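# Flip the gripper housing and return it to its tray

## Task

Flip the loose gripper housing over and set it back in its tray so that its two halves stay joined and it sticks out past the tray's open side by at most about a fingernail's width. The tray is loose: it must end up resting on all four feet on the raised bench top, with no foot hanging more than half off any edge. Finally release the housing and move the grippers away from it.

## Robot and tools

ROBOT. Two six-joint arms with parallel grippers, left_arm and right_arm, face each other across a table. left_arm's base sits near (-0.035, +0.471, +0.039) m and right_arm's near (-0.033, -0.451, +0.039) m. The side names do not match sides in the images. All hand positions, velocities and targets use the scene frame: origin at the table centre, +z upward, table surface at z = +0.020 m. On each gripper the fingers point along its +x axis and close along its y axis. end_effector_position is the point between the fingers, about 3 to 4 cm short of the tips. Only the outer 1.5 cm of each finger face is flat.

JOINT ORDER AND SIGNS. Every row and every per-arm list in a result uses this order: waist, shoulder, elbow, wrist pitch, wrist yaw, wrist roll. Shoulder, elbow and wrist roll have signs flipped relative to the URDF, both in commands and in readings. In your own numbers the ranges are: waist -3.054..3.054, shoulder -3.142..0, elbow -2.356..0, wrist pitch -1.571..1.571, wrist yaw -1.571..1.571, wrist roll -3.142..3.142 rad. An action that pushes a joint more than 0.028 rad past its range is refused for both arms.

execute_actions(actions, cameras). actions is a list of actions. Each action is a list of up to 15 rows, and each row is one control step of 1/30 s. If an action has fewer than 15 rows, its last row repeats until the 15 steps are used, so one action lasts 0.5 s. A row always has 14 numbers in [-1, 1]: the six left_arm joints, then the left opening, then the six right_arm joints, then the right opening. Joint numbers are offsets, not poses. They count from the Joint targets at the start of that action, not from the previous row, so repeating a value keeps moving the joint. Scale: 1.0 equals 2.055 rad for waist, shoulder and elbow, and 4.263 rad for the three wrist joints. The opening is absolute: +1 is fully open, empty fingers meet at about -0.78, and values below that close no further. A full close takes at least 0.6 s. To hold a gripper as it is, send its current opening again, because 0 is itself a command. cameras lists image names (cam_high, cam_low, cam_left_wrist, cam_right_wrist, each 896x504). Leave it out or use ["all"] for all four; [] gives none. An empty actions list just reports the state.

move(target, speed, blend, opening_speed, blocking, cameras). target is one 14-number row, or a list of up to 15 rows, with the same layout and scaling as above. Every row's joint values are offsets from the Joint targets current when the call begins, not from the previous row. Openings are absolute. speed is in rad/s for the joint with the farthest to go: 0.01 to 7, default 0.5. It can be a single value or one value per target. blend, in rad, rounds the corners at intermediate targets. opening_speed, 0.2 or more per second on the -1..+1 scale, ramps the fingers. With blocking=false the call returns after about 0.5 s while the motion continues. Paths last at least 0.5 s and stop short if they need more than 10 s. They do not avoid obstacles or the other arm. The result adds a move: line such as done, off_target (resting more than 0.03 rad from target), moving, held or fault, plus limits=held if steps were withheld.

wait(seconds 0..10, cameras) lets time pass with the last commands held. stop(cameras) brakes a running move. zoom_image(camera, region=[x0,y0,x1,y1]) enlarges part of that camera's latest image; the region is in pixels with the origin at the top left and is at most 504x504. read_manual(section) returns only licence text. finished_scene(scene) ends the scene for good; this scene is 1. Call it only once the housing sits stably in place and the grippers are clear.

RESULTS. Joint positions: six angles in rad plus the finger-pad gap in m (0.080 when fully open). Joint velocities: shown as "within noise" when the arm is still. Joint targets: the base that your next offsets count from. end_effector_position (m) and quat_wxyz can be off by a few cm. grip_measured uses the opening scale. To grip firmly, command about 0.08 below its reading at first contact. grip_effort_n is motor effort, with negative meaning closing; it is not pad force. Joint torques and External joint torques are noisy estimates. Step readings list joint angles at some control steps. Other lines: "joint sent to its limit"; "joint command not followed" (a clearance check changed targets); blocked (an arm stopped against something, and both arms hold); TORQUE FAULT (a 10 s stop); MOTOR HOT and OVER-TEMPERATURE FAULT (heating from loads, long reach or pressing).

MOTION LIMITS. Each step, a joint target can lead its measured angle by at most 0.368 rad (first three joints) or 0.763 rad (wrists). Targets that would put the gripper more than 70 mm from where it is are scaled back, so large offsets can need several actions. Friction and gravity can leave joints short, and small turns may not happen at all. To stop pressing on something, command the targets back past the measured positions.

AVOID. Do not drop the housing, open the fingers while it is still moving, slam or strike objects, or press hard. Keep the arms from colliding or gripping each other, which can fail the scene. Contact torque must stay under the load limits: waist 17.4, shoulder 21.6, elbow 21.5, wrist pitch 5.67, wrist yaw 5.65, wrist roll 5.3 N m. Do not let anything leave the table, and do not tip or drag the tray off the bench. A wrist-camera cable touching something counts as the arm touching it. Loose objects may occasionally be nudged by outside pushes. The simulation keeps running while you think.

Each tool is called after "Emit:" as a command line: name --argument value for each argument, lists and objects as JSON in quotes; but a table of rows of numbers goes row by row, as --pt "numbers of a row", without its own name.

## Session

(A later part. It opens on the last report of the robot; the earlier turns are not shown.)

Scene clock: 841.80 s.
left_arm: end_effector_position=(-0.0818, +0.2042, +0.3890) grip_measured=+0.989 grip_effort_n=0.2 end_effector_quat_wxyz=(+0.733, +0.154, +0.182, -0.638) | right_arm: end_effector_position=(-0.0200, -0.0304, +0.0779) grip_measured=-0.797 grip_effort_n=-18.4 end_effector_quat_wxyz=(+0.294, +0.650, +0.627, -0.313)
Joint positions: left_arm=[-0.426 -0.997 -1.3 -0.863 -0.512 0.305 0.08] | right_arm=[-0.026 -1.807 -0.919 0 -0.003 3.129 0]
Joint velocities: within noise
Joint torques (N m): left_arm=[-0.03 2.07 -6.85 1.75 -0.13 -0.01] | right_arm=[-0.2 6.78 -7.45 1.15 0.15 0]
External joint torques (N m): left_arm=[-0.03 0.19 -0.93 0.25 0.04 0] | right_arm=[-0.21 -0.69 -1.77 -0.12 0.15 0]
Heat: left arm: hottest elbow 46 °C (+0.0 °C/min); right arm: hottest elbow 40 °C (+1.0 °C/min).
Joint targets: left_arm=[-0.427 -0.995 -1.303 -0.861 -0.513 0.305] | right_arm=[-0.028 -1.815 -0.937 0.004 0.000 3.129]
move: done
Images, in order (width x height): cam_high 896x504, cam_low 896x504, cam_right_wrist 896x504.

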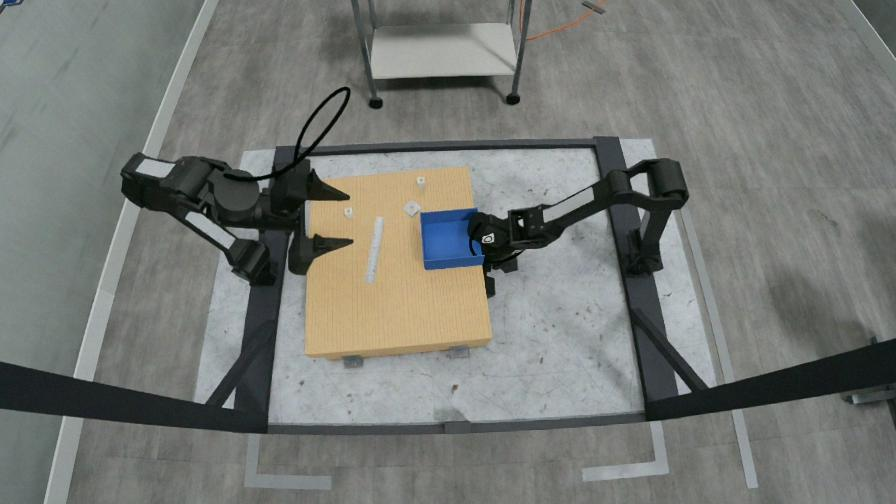

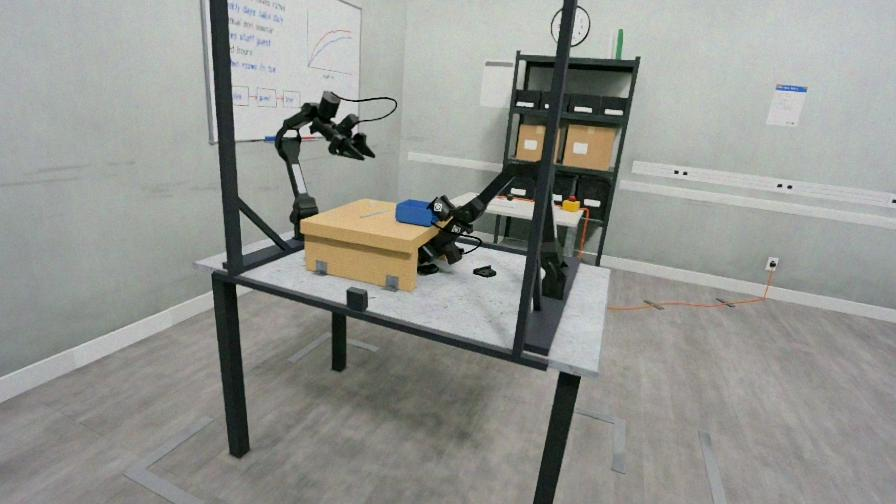

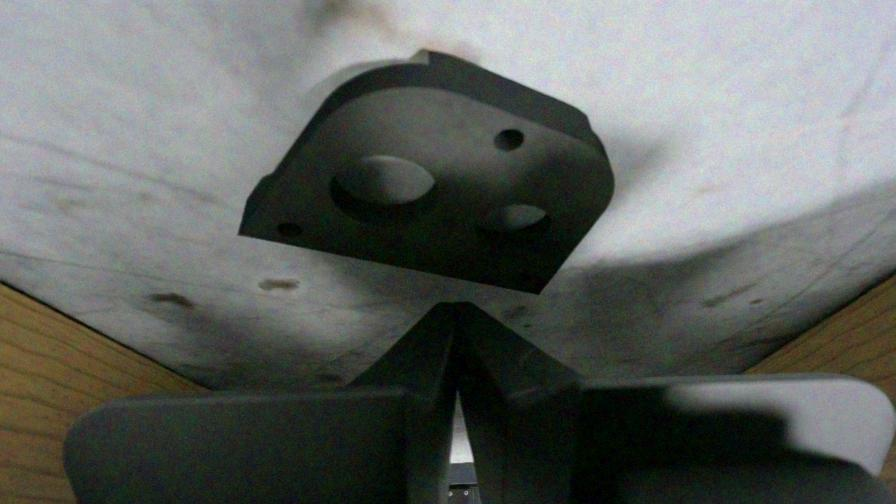

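Emit:
move --target '[0,0,0,0,0,0,0.989,0,-0.0414,0.0058,0.023,0,0,-0.8]' --speed 0.06 --cameras '["cam_right_wrist","cam_low"]'

Emit:
zoom_image --camera "cam_low" --region '[380, 180, 520, 300]'

Scene clock: 851.50 s.
left_arm: end_effector_position=(-0.0818, +0.2042, +0.3890) grip_measured=+0.989 grip_effort_n=0.2 end_effector_quat_wxyz=(+0.733, +0.154, +0.182, -0.638) | right_arm: end_effector_position=(-0.0190, -0.0195, +0.0691) grip_measured=-0.797 grip_effort_n=-18.4 end_effector_quat_wxyz=(+0.282, +0.656, +0.633, -0.300)
Joint positions: left_arm=[-0.426 -0.997 -1.3 -0.863 -0.512 0.305 0.08] | right_arm=[-0.028 -1.859 -0.916 0.094 -0.003 3.129 0]
Joint velocities: within noise
Joint torques (N m): left_arm=[-0.03 2.08 -6.86 1.75 -0.13 -0.02] | right_arm=[-0.04 3.43 -6.26 1.49 0.16 0.02]
External joint torques (N m): left_arm=[-0.03 0.17 -0.96 0.27 0.04 -0.01] | right_arm=[-0.07 -4.21 -0.82 0.2 0.16 0.02]
Heat: left arm: hottest elbow 46 °C (+0.0 °C/min); right arm: hottest wrist pitch 40 °C (+0.0 °C/min).
Joint targets: left_arm=[-0.427 -0.995 -1.303 -0.861 -0.513 0.305] | right_arm=[-0.028 -1.900 -0.925 0.103 0.000 3.129]
move: off_target (right_arm); right_arm: the shoulder is farthest, 0.041 rad from its target
Images, in order (width x height): cam_low 896x504, cam_right_wrist 896x504.

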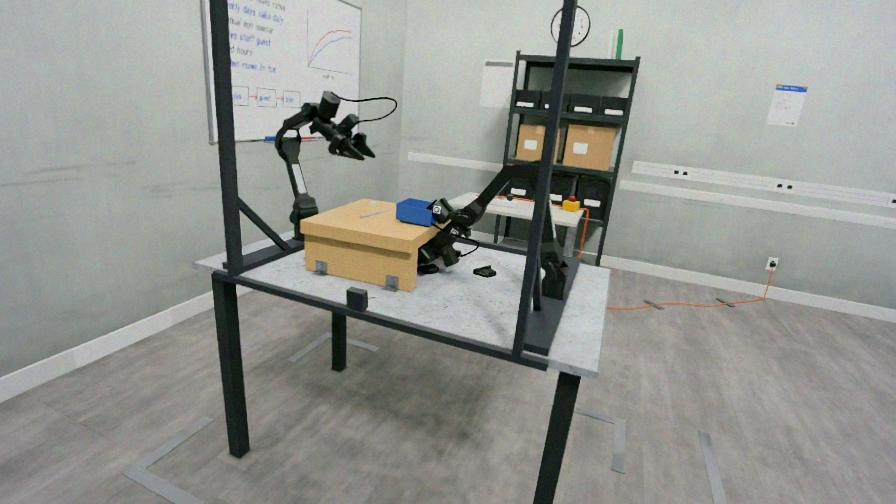

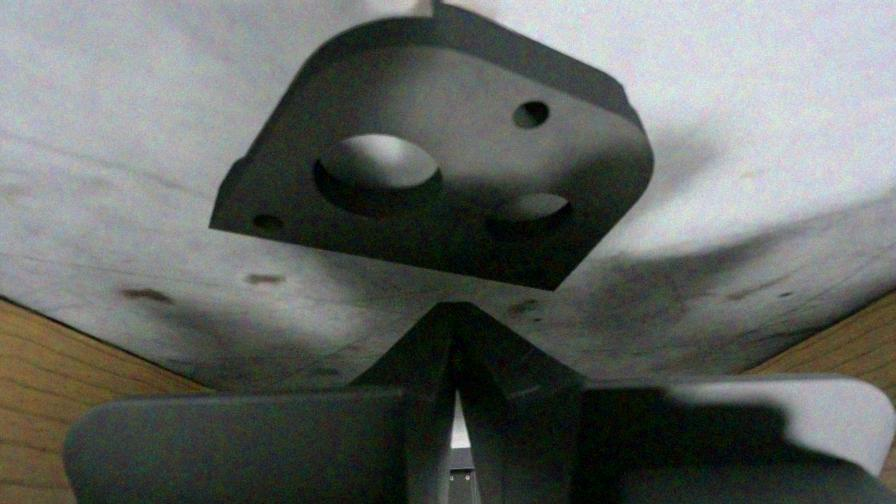

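Scaled by 3.600 from the camera's 896x504 image, which has a finer 1280x720 frame.

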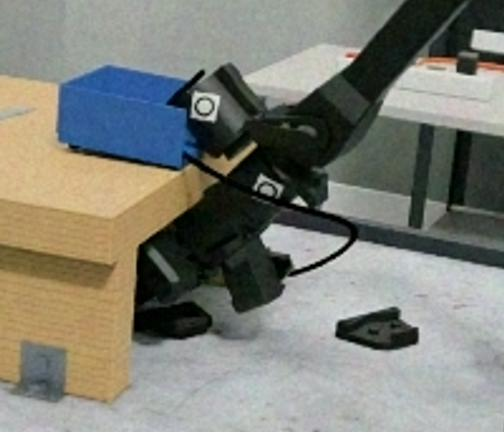

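Emit:
move --pt "0 0 0 0 0 0 0.989 0 0.0414 -0.0058 -0.023 0 0 -0.8" --pt "0 0 0 0 0 0 0.989 -0.0058 0.126 0.0842 -0.0204 0 0 -0.8" --speed 0.12 --cameras '["cam_right_wrist","cam_low","cam_left_wrist"]'

Scene clock: 873.60 s.
left_arm: end_effector_position=(-0.0818, +0.2042, +0.3890) grip_measured=+0.989 grip_effort_n=0.2 end_effector_quat_wxyz=(+0.733, +0.154, +0.182, -0.638) | right_arm: end_effector_position=(-0.0170, -0.0700, +0.0844) grip_measured=-0.797 grip_effort_n=-18.4 end_effector_quat_wxyz=(+0.290, +0.654, +0.625, -0.312)
Joint positions: left_arm=[-0.426 -0.997 -1.3 -0.863 -0.512 0.305 0.08] | right_arm=[-0.037 -1.653 -0.76 0.014 -0.002 3.129 0]
Joint velocities: within noise
Joint torques (N m): left_arm=[-0.04 2.07 -6.86 1.75 -0.14 -0.02] | right_arm=[-0.11 7.58 -4.43 1.03 0.14 0.01]
External joint torques (N m): left_arm=[-0.03 0.24 -1.03 0.29 0.03 -0.02] | right_arm=[-0.09 1.27 1.24 -0.25 0.13 0.01]
Heat: left arm: hottest elbow 46 °C (+0.0 °C/min); right arm: hottest wrist pitch 40 °C (+0.0 °C/min).
Joint targets: left_arm=[-0.427 -0.995 -1.303 -0.861 -0.513 0.305] | right_arm=[-0.040 -1.641 -0.752 0.016 0.000 3.129]
move: done
Images, in order (width x height): cam_low 896x504, cam_left_wrist 896x504, cam_right_wrist 896x504.

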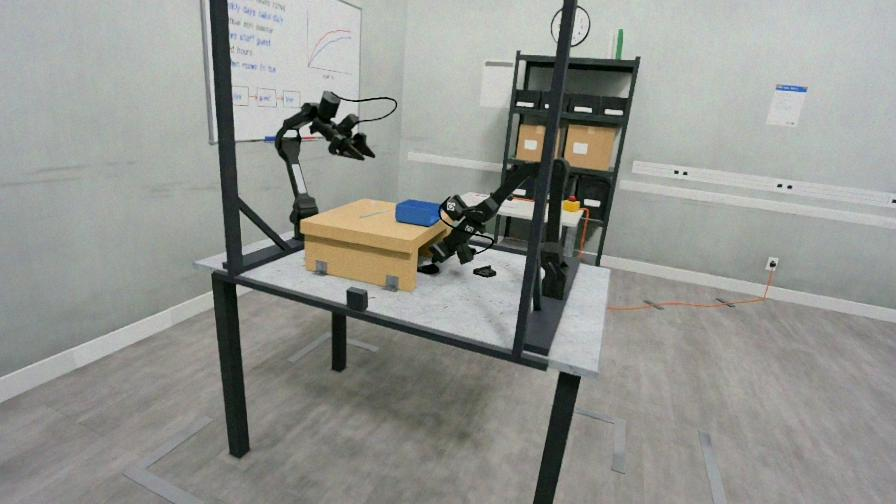

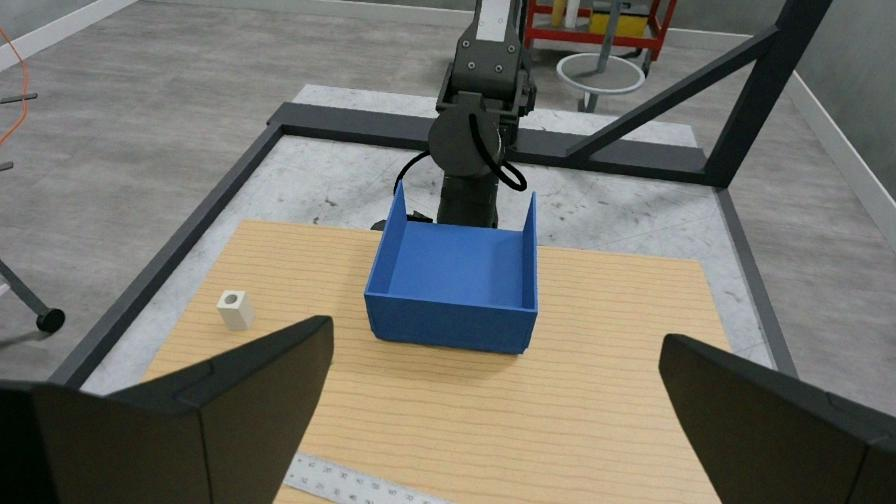

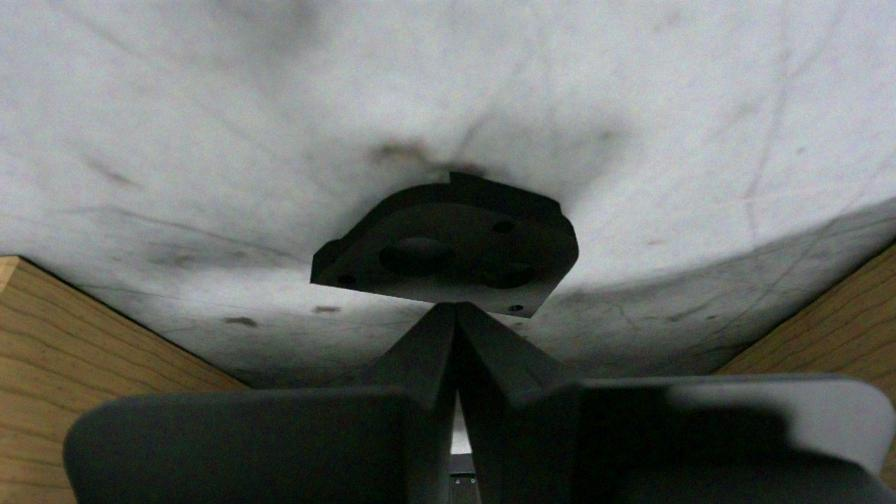

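Emit:
move --target '[0,0,0,0,0,0,0.989,-0.0054,-0.0253,0.0041,0.0143,0,0,-0.8]' --speed 0.1 --cameras '["cam_right_wrist","cam_low"]'

Emit:
zoom_image --camera "cam_right_wrist" --region '[300, 150, 620, 350]'

Scene clock: 888.07 s.
left_arm: end_effector_position=(-0.0818, +0.2042, +0.3890) grip_measured=+0.989 grip_effort_n=0.2 end_effector_quat_wxyz=(+0.733, +0.154, +0.182, -0.638) | right_arm: end_effector_position=(-0.0123, -0.0648, +0.0794) grip_measured=-0.797 grip_effort_n=-18.4 end_effector_quat_wxyz=(+0.281, +0.661, +0.625, -0.306)
Joint positions: left_arm=[-0.426 -0.997 -1.3 -0.863 -0.512 0.305 0.08] | right_arm=[-0.049 -1.682 -0.751 0.074 -0.002 3.129 0]
Joint velocities: within noise
Joint torques (N m): left_arm=[-0.01 2.07 -6.85 1.75 -0.14 -0.01] | right_arm=[-0.26 5.39 -4.63 1.06 0.13 0.03]
External joint torques (N m): left_arm=[-0.02 0.1 -0.92 0.27 0.04 -0.01] | right_arm=[-0.28 -1.05 0.92 -0.24 0.14 0.03]
Heat: left arm: hottest elbow 46 °C (+0.0 °C/min); right arm: hottest wrist pitch 39 °C (-1.0 °C/min).
Joint targets: left_arm=[-0.427 -0.995 -1.303 -0.861 -0.513 0.305] | right_arm=[-0.052 -1.693 -0.743 0.077 0.000 3.129]
move: done
Images, in order (width x height): cam_low 896x504, cam_right_wrist 896x504.

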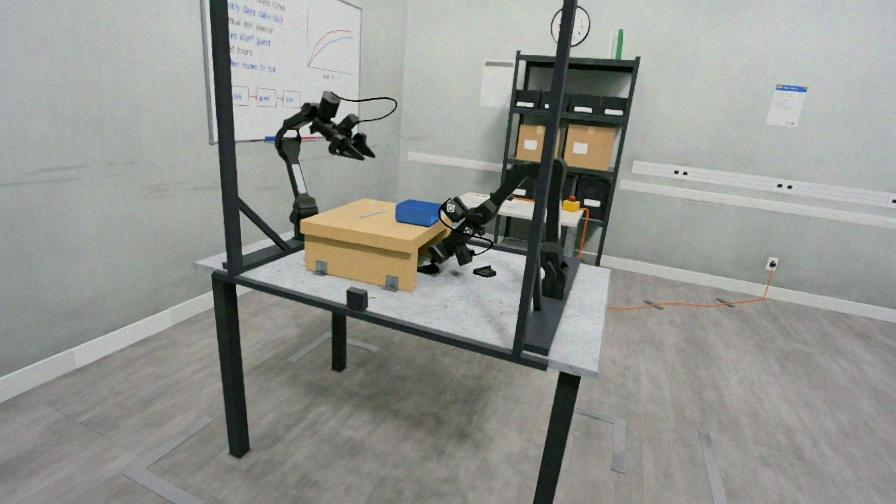

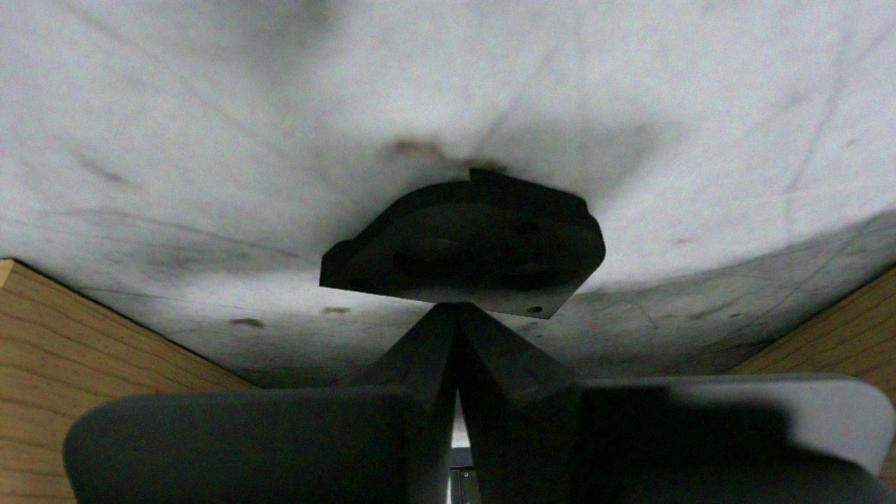

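Scaled by 1.575 from the camera's 896x504 image, which has a finer 1280x720 frame.

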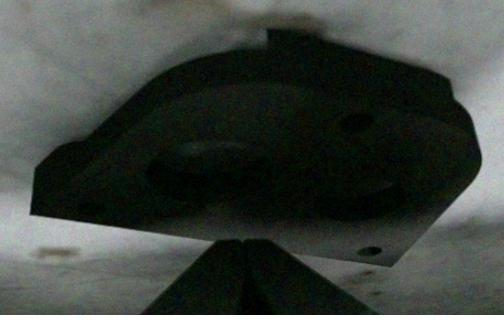

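Emit:
move --target '[0,0,0,0,0,0,0.989,-0.0054,-0.0273,0.0083,0.0171,0,0,-0.8]' --speed 0.06 --cameras '["cam_right_wrist","cam_low"]'

Emit:
zoom_image --camera "cam_right_wrist" --region '[300, 150, 620, 350]'

Emit:
zoom_image --camera "cam_low" --region '[390, 200, 500, 290]'

Scene clock: 902.97 s.
left_arm: end_effector_position=(-0.0818, +0.2042, +0.3890) grip_measured=+0.989 grip_effort_n=0.2 end_effector_quat_wxyz=(+0.733, +0.154, +0.182, -0.638) | right_arm: end_effector_position=(-0.0079, -0.0628, +0.0635) grip_measured=-0.797 grip_effort_n=-18.4 end_effector_quat_wxyz=(+0.279, +0.665, +0.621, -0.307)
Joint positions: left_arm=[-0.426 -0.997 -1.3 -0.863 -0.512 0.305 0.08] | right_arm=[-0.06 -1.738 -0.734 0.147 -0.002 3.129 0]
Joint velocities: within noise
Joint torques (N m): left_arm=[-0.05 2.11 -6.84 1.75 -0.14 -0.01] | right_arm=[-0.26 5.68 -4.25 1.06 0.14 0.03]
External joint torques (N m): left_arm=[-0.04 0.28 -1.01 0.28 0.03 0] | right_arm=[-0.28 -0.95 1.07 -0.25 0.14 0.03]
Heat: left arm: hottest elbow 47 °C (+1.0 °C/min); right arm: hottest wrist pitch 39 °C (+0.0 °C/min).
Joint targets: left_arm=[-0.427 -0.995 -1.303 -0.861 -0.513 0.305] | right_arm=[-0.063 -1.750 -0.726 0.149 0.000 3.129]
move: done
Images, in order (width x height): cam_low 896x504, cam_right_wrist 896x504.

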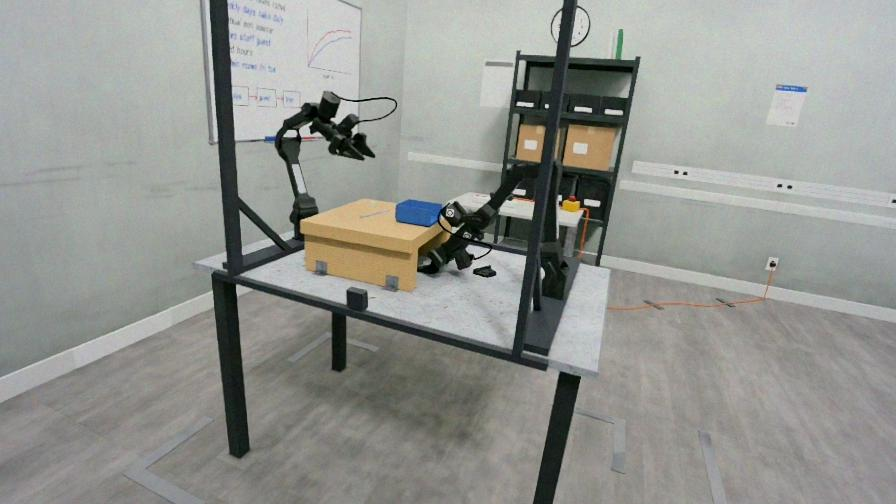

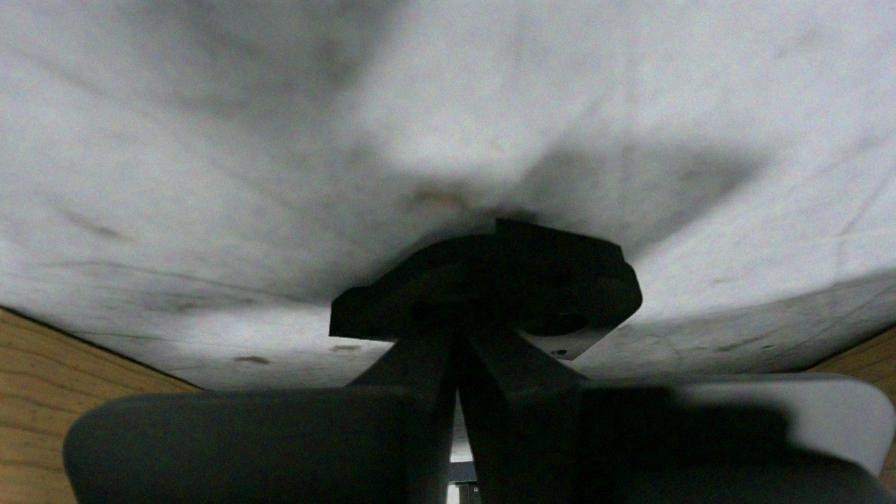

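Scaled by 1.575 from the camera's 896x504 image, which has a finer 1280x720 frame.

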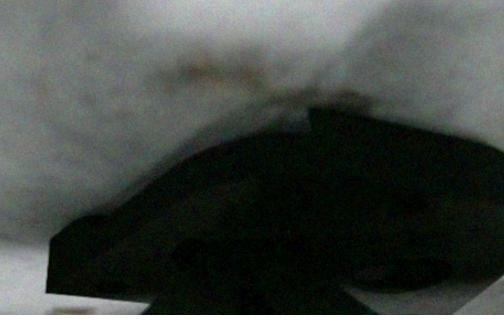

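Scaled by 4.582 from the camera's 896x504 image, which has a finer 1280x720 frame.

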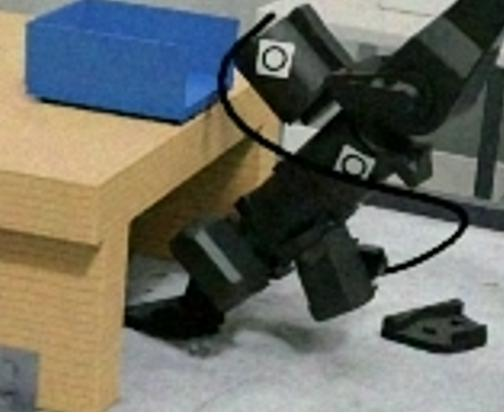

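Emit:
move --target '[0,0,0,0,0,0,0.989,0,-0.0165,0.003,0.0095,0,0,-0.8]' --speed 0.05 --cameras '["cam_right_wrist","cam_low"]'

Emit:
zoom_image --camera "cam_right_wrist" --region '[300, 200, 660, 400]'

Scene clock: 910.77 s.
left_arm: end_effector_position=(-0.0818, +0.2042, +0.3890) grip_measured=+0.989 grip_effort_n=0.2 end_effector_quat_wxyz=(+0.733, +0.154, +0.182, -0.638) | right_arm: end_effector_position=(-0.0077, -0.0593, +0.0578) grip_measured=-0.797 grip_effort_n=-18.4 end_effector_quat_wxyz=(+0.276, +0.666, +0.622, -0.304)
Joint positions: left_arm=[-0.426 -0.997 -1.3 -0.863 -0.512 0.305 0.08] | right_arm=[-0.06 -1.767 -0.731 0.19 -0.002 3.129 0]
Joint velocities: within noise
Joint torques (N m): left_arm=[-0.03 2.08 -6.85 1.75 -0.14 -0.01] | right_arm=[-0.32 5.2 -3.81 0.91 0.1 0.02]
External joint torques (N m): left_arm=[-0.03 0.15 -0.89 0.25 0.04 -0.01] | right_arm=[-0.32 -1.51 1.38 -0.41 0.1 0.02]
Heat: left arm: hottest elbow 47 °C (+1.0 °C/min); right arm: hottest wrist pitch 38 °C (-2.0 °C/min).
Joint targets: left_arm=[-0.427 -0.995 -1.303 -0.861 -0.513 0.305] | right_arm=[-0.063 -1.783 -0.720 0.190 0.000 3.129]
move: done
Images, in order (width x height): cam_low 896x504, cam_right_wrist 896x504.

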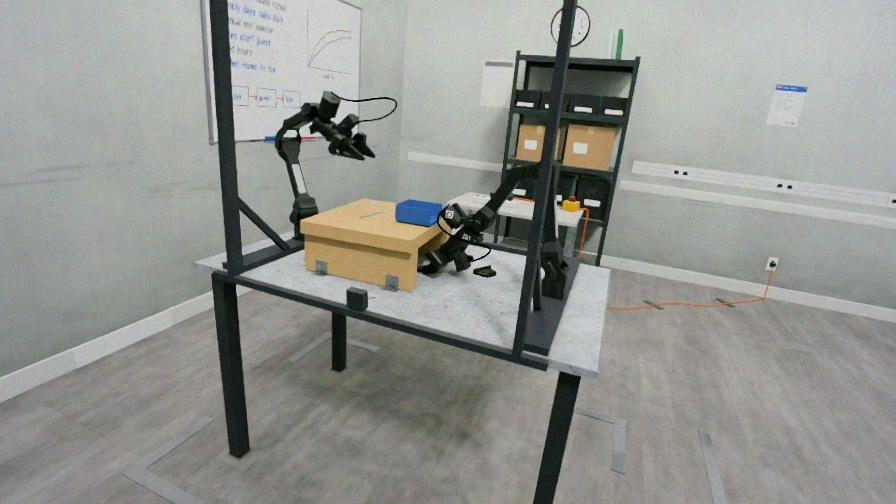

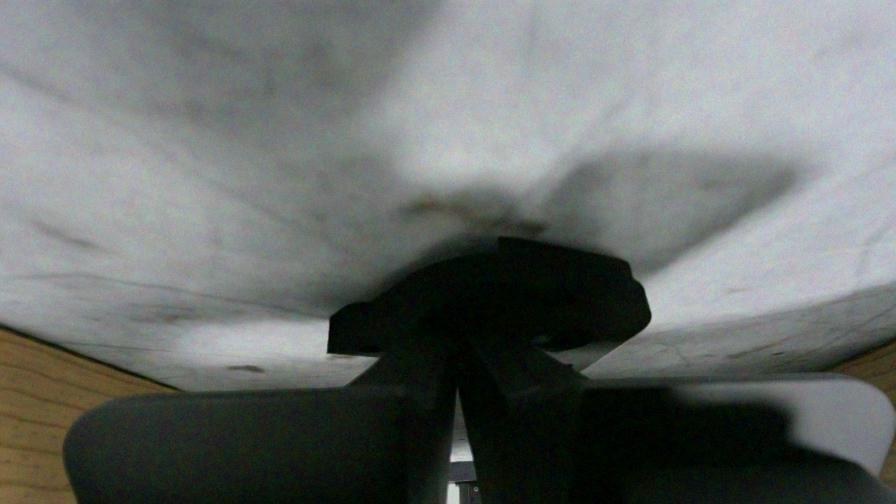

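Scaled by 1.400 from the camera's 896x504 image, which has a finer 1280x720 frame.

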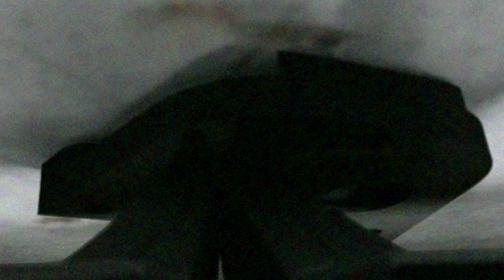

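Emit:
move --pt "0 0 0 0 0 0 0.989 0.001 0.0618 0.0662 0.0023 0 0 -0.8" --pt "0 0 0 0 0 0 0.989 -0.0044 0.1635 0.165 0.0009 0 0 -0.8" --speed 0.1 --cameras '["cam_right_wrist","cam_low","cam_high"]'

Emit:
zoom_image --camera "cam_low" --region '[390, 200, 530, 300]'

Scene clock: 927.67 s.
left_arm: end_effector_position=(-0.0818, +0.2042, +0.3890) grip_measured=+0.989 grip_effort_n=0.2 end_effector_quat_wxyz=(+0.733, +0.154, +0.182, -0.638) | right_arm: end_effector_position=(-0.0108, -0.1486, +0.0549) grip_measured=-0.797 grip_effort_n=-18.4 end_effector_quat_wxyz=(+0.280, +0.667, +0.617, -0.310)
Joint positions: left_arm=[-0.426 -0.997 -1.3 -0.863 -0.512 0.305 0.08] | right_arm=[-0.069 -1.452 -0.393 0.198 -0.002 3.129 0]
Joint velocities: within noise
Joint torques (N m): left_arm=[-0.03 2.06 -6.88 1.74 -0.14 -0.01] | right_arm=[-0.32 4.82 -3.54 0.65 0.12 0.01]
External joint torques (N m): left_arm=[-0.02 0.2 -0.99 0.25 0.02 -0.01] | right_arm=[-0.36 0.66 1.51 -0.64 0.13 0.01]
Heat: left arm: hottest elbow 47 °C (+1.0 °C/min); right arm: hottest wrist pitch 38 °C (-3.0 °C/min).
Joint targets: left_arm=[-0.427 -0.995 -1.303 -0.861 -0.513 0.305] | right_arm=[-0.072 -1.447 -0.381 0.194 0.000 3.129]
move: done
Images, in order (width x height): cam_high 896x504, cam_low 896x504, cam_right_wrist 896x504.

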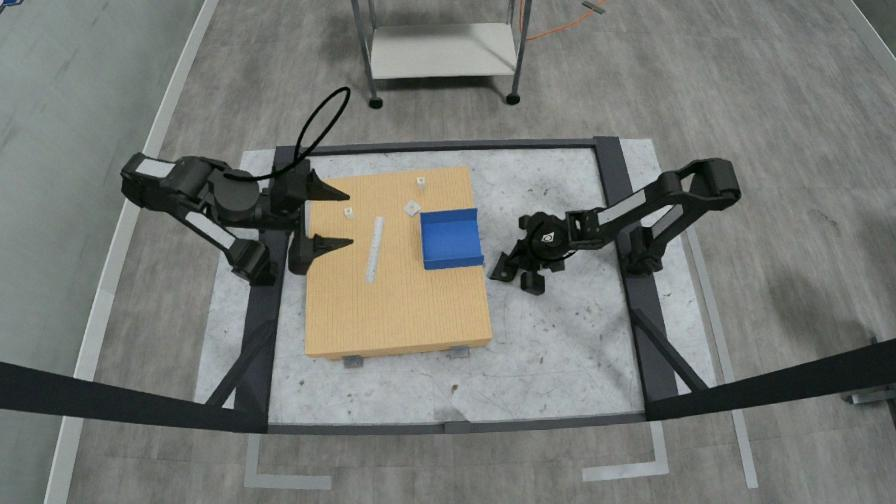

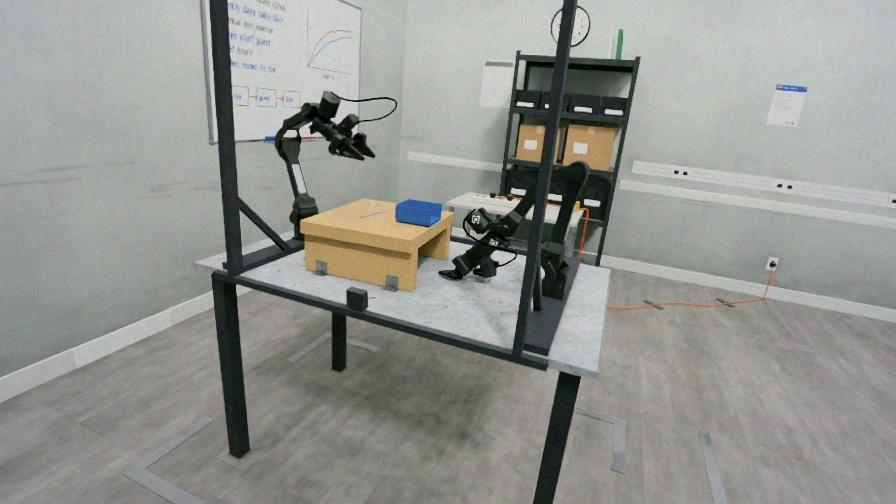

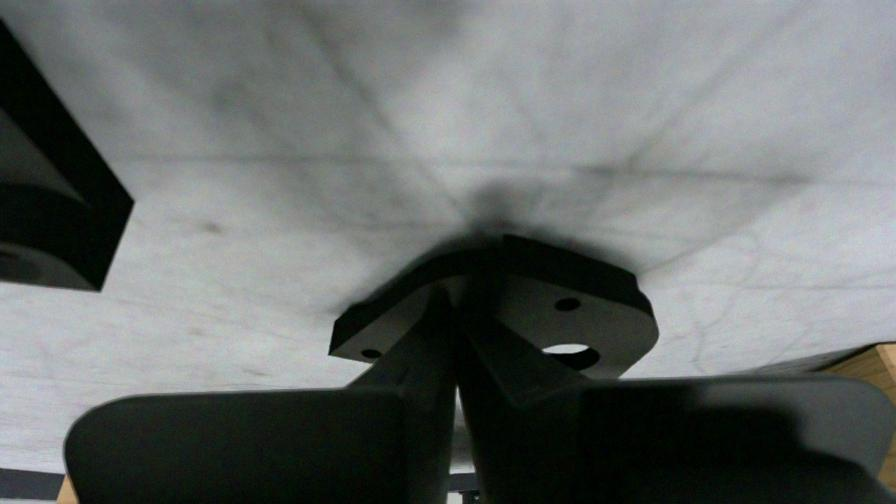

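Scaled by 3.600 from the camera's 896x504 image, which has a finer 1280x720 frame.

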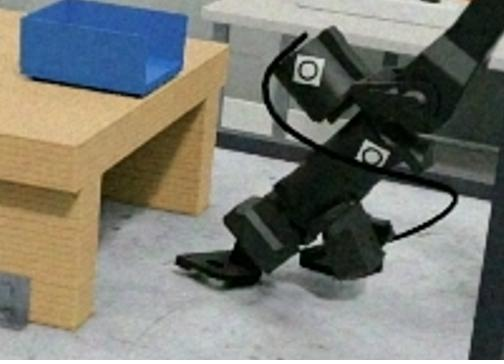

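Emit:
move --pt "0 0 0 0 0 0 0.989 0 0.0856 -0.054 -0.0676 0 0 -0.8" --pt "0 0 0 0 0 0 0.989 0.035 0.3158 -0.29 -0.2719 0 0 -0.8" --pt "0 0 0 0 0 0 0.989 0.035 0.3158 -0.29 -0.2719 0 -0.734 0.9" --speed '[0.15,0.8,1.2]' --cameras '["cam_right_wrist","cam_low","cam_high"]'

Emit:
zoom_image --camera "cam_high" --region '[470, 190, 590, 290]'

Scene clock: 943.67 s.
left_arm: end_effector_position=(-0.0818, +0.2042, +0.3890) grip_measured=+0.989 grip_effort_n=0.2 end_effector_quat_wxyz=(+0.733, +0.154, +0.182, -0.638) | right_arm: end_effector_position=(-0.0314, -0.2308, +0.2760) grip_measured=+0.896 grip_effort_n=17.0 end_effector_quat_wxyz=(+0.653, -0.275, +0.274, +0.650)
Joint positions: left_arm=[-0.426 -0.997 -1.3 -0.863 -0.512 0.305 0.08] | right_arm=[-0.003 -0.801 -0.969 -0.965 -0.002 0.005 0.075]
Joint velocities: within noise
Joint torques (N m): left_arm=[-0.01 2.06 -6.86 1.76 -0.13 -0.01] | right_arm=[0.22 1.82 -7.17 1.02 0.1 -0.14]
External joint torques (N m): left_arm=[-0.01 0.19 -0.99 0.28 0.04 -0.01] | right_arm=[0.23 0.79 -0.74 -0.42 0.1 -0.14]
Heat: left arm: hottest elbow 47 °C (+1.0 °C/min); right arm: hottest wrist pitch 38 °C (-1.0 °C/min).
Joint targets: left_arm=[-0.427 -0.995 -1.303 -0.861 -0.513 0.305] | right_arm=[0.000 -0.798 -0.977 -0.965 0.000 0.000]
move: done
Images, in order (width x height): cam_high 896x504, cam_low 896x504, cam_right_wrist 896x504.

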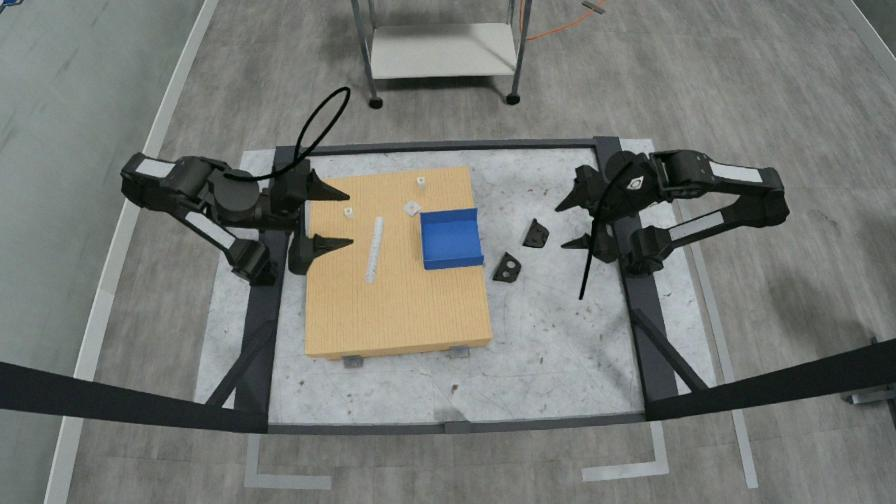

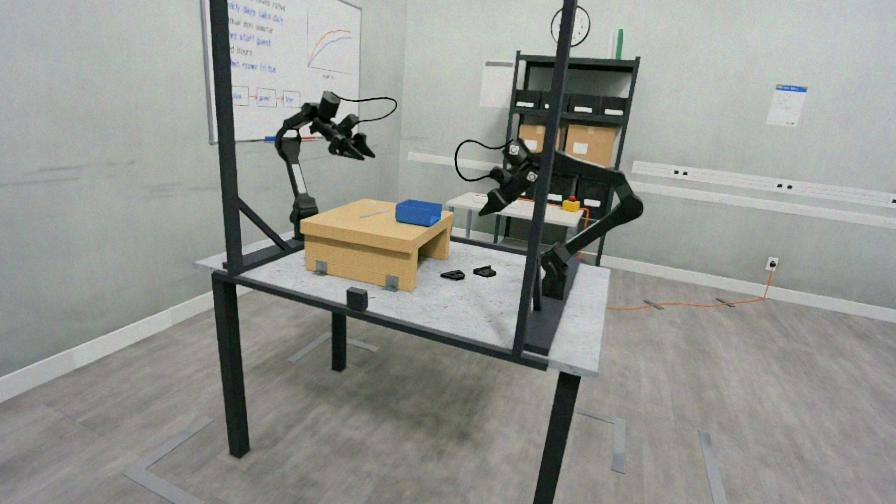

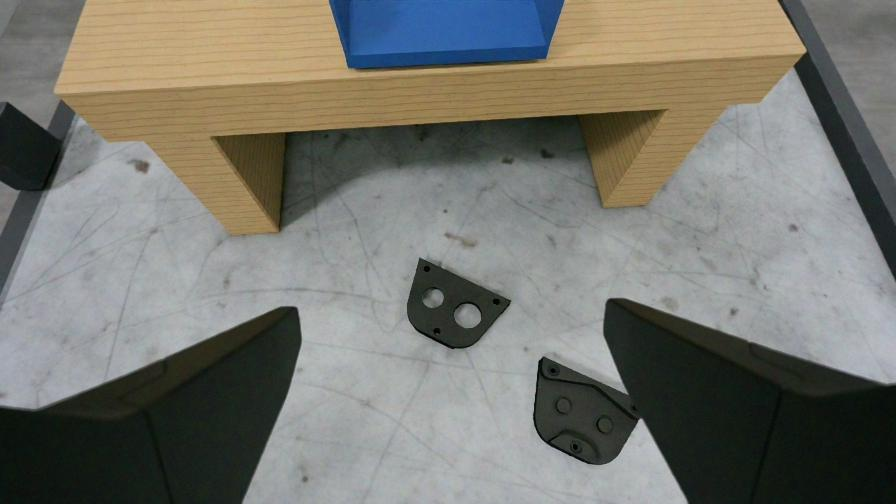

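Scaled by 4.200 from the camera's 896x504 image, which has a finer 1280x720 frame.

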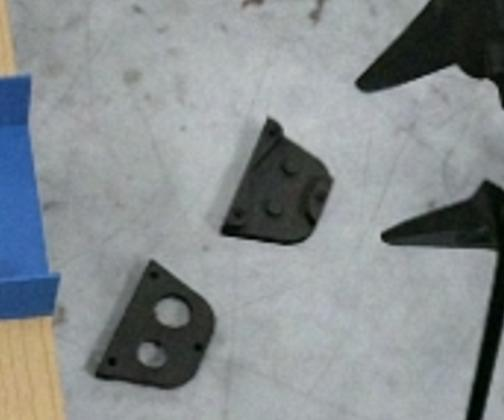

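Emit:
zoom_image --camera "cam_right_wrist" --region '[390, 240, 530, 360]'

Emit:
zoom_image --camera "cam_right_wrist" --region '[520, 345, 660, 475]'

Scaled by 3.600 from the camera's 896x504 image, which has a finer 1280x720 frame.

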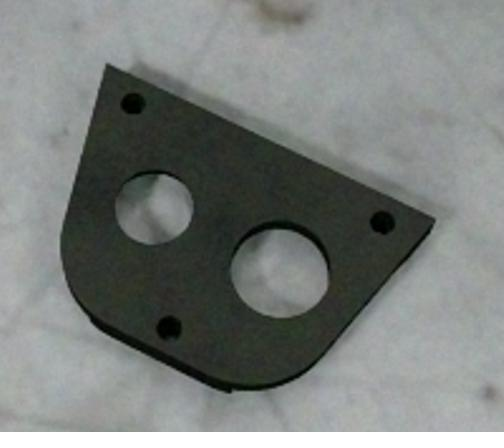

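Scaled by 3.600 from the camera's 896x504 image, which has a finer 1280x720 frame.

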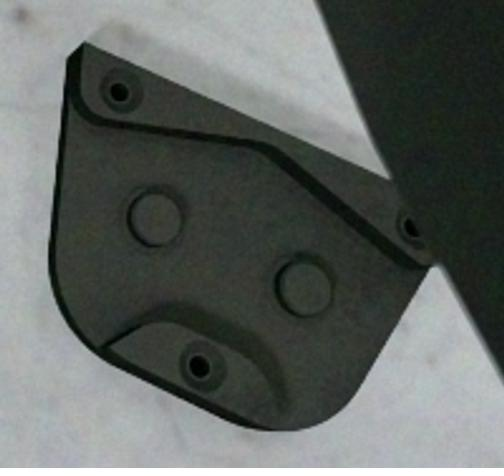

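Emit:
move --target '[0,0,0,0,0,0,0.989,0.0015,-0.4703,-0.1343,-0.0221,0,0.2576,0.9]' --speed 0.7 --cameras '["cam_right_wrist"]'

Scene clock: 982.07 s.
left_arm: end_effector_position=(-0.0818, +0.2042, +0.3890) grip_measured=+0.989 grip_effort_n=0.2 end_effector_quat_wxyz=(+0.733, +0.154, +0.182, -0.638) | right_arm: end_effector_position=(-0.0297, -0.1461, +0.1193) grip_measured=+0.897 grip_effort_n=16.5 end_effector_quat_wxyz=(+0.171, -0.687, +0.177, +0.684)
Joint positions: left_arm=[-0.426 -0.997 -1.3 -0.863 -0.512 0.305 0.08] | right_arm=[-0.004 -1.736 -1.233 -1.078 0.002 1.082 0.075]
Joint velocities: within noise
Joint torques (N m): left_arm=[-0.04 2.08 -6.87 1.75 -0.14 -0.01] | right_arm=[0.78 4.05 -7.58 1.21 -0.11 0.59]
External joint torques (N m): left_arm=[-0.03 0.26 -1 0.27 0.03 -0.01] | right_arm=[0.74 -2.83 -1.98 0.89 -0.06 0.59]
Heat: left arm: hottest elbow 47 °C (+0.0 °C/min); right arm: hottest wrist pitch 39 °C (+1.0 °C/min).
Joint targets: left_arm=[-0.427 -0.995 -1.303 -0.861 -0.513 0.305] | right_arm=[0.004 -1.765 -1.253 -1.060 0.000 1.099]
move: done
Images, in order (width x height): cam_right_wrist 896x504.

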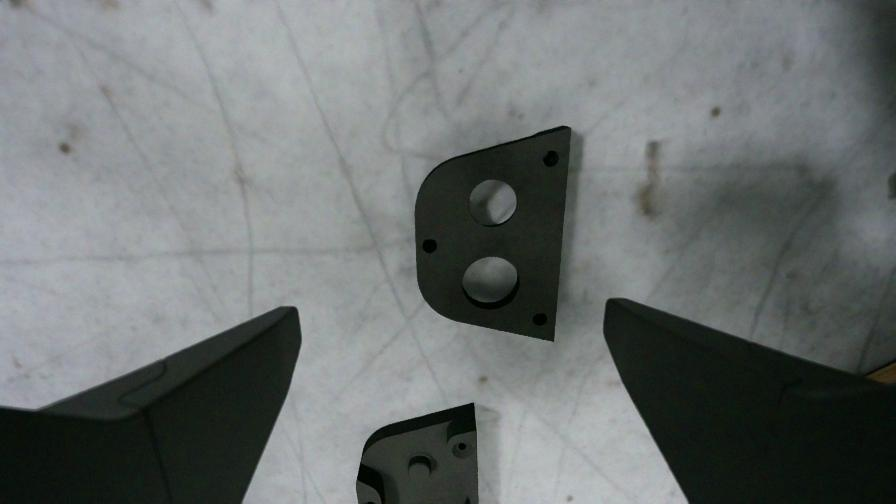

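Emit:
move --target '[0,0,0,0,0,0,0.989,-0.0107,-0.0326,0.0224,0.0268,0,0,0.9]' --speed 0.2 --cameras '["cam_right_wrist"]'

Scene clock: 1006.83 s.
left_arm: end_effector_position=(-0.0818, +0.2042, +0.3890) grip_measured=+0.989 grip_effort_n=0.2 end_effector_quat_wxyz=(+0.733, +0.154, +0.182, -0.638) | right_arm: end_effector_position=(-0.0220, -0.1328, +0.0847) grip_measured=+0.897 grip_effort_n=16.5 end_effector_quat_wxyz=(+0.177, -0.685, +0.179, +0.683)
Joint positions: left_arm=[-0.426 -0.997 -1.3 -0.863 -0.512 0.305 0.08] | right_arm=[-0.027 -1.822 -1.194 -0.946 0.002 1.095 0.075]
Joint velocities: within noise
Joint torques (N m): left_arm=[-0.02 2.09 -6.85 1.75 -0.14 -0.01] | right_arm=[0.83 6.5 -6.73 0.01 -0.14 0.15]
External joint torques (N m): left_arm=[-0.02 0.25 -0.96 0.27 0.03 -0.01] | right_arm=[0.79 -0.93 -1.27 -0.32 -0.09 0.15]
Heat: left arm: hottest elbow 47 °C (+0.0 °C/min); right arm: hottest wrist pitch 41 °C (+3.0 °C/min).
Joint targets: left_arm=[-0.427 -0.995 -1.303 -0.861 -0.513 0.305] | right_arm=[-0.018 -1.832 -1.207 -0.945 0.000 1.098]
move: done
Images, in order (width x height): cam_right_wrist 896x504.

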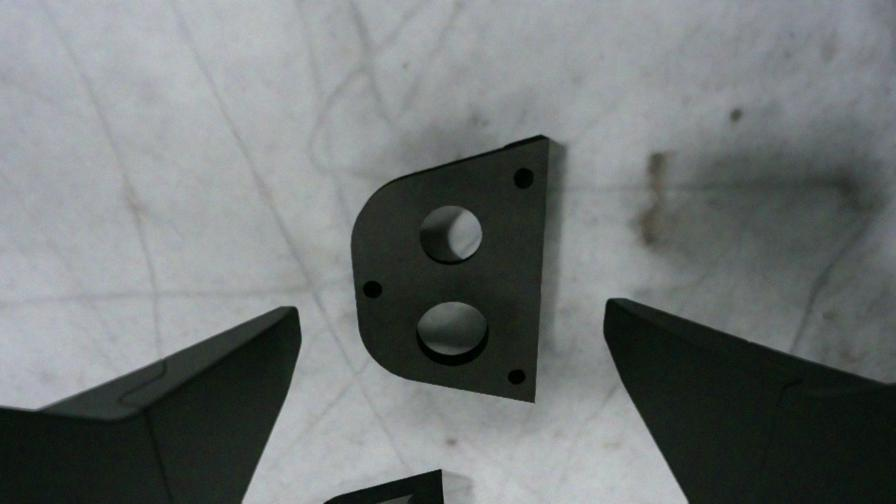

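Emit:
move --pt "0 0 0 0 0 0 0.989 0.0044 -0.0248 0.0248 0.0239 0 0 0.9" --pt "0 0 0 0 0 0 0.989 0.0044 -0.0248 0.0248 0.0239 0 0 0.35" --speed 0.12 --opening_speed 0.4 --cameras '["cam_right_wrist","cam_low"]'

Emit:
zoom_image --camera "cam_low" --region '[420, 230, 520, 300]'

Scene clock: 1020.90 s.
left_arm: end_effector_position=(-0.0818, +0.2042, +0.3890) grip_measured=+0.989 grip_effort_n=0.2 end_effector_quat_wxyz=(+0.733, +0.154, +0.182, -0.638) | right_arm: end_effector_position=(-0.0233, -0.1160, +0.0742) grip_measured=+0.354 grip_effort_n=-16.0 end_effector_quat_wxyz=(+0.198, -0.680, +0.154, +0.689)
Joint positions: left_arm=[-0.426 -0.997 -1.3 -0.863 -0.512 0.305 0.08] | right_arm=[-0.022 -1.846 -1.178 -0.84 0.002 1.095 0.051]
Joint velocities: within noise
Joint torques (N m): left_arm=[-0.03 2.05 -6.83 1.75 -0.14 -0.01] | right_arm=[1.22 3.88 -2.77 -0.13 -0.12 0.12]
External joint torques (N m): left_arm=[-0.03 0.25 -0.99 0.27 0.03 -0.01] | right_arm=[1.21 -3.64 2.63 -0.56 -0.08 0.12]
Heat: left arm: hottest elbow 47 °C (+0.0 °C/min); right arm: hottest elbow 38 °C (+1.0 °C/min).
Joint targets: left_arm=[-0.427 -0.995 -1.303 -0.861 -0.513 0.305] | right_arm=[-0.010 -1.883 -1.156 -0.843 0.000 1.099]
move: off_target (right_arm); target 2's new numbers were sent with right_arm's shoulder 0.037 rad from that target; right_arm: the shoulder is farthest, 0.037 rad from its target
Images, in order (width x height): cam_low 896x504, cam_right_wrist 896x504.

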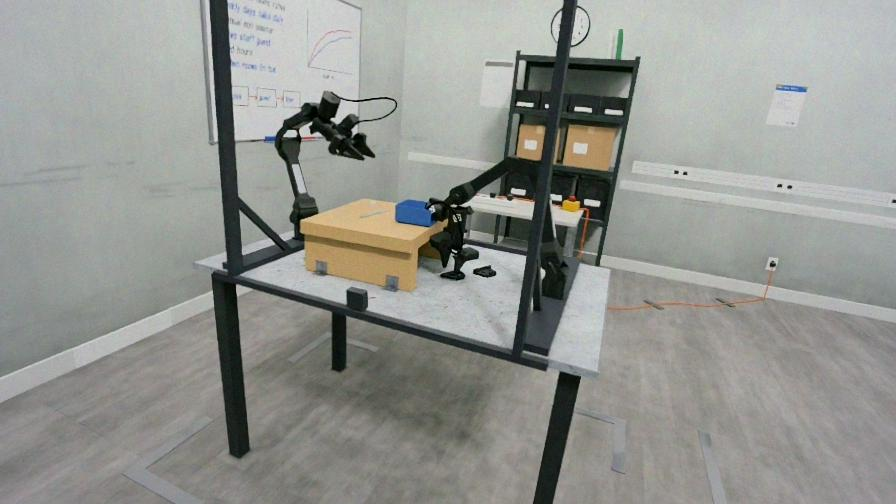

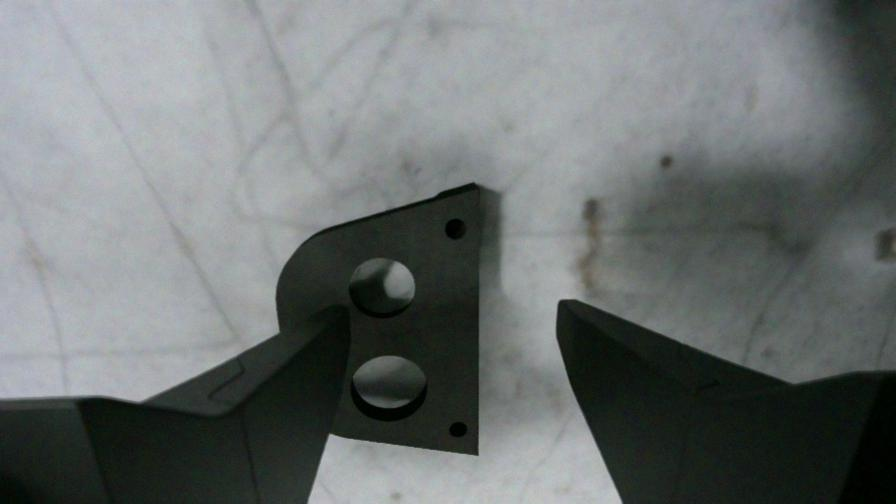

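Scaled by 5.040 from the camera's 896x504 image, which has a finer 1280x720 frame.

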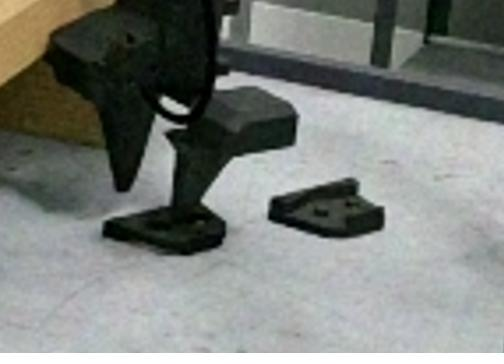

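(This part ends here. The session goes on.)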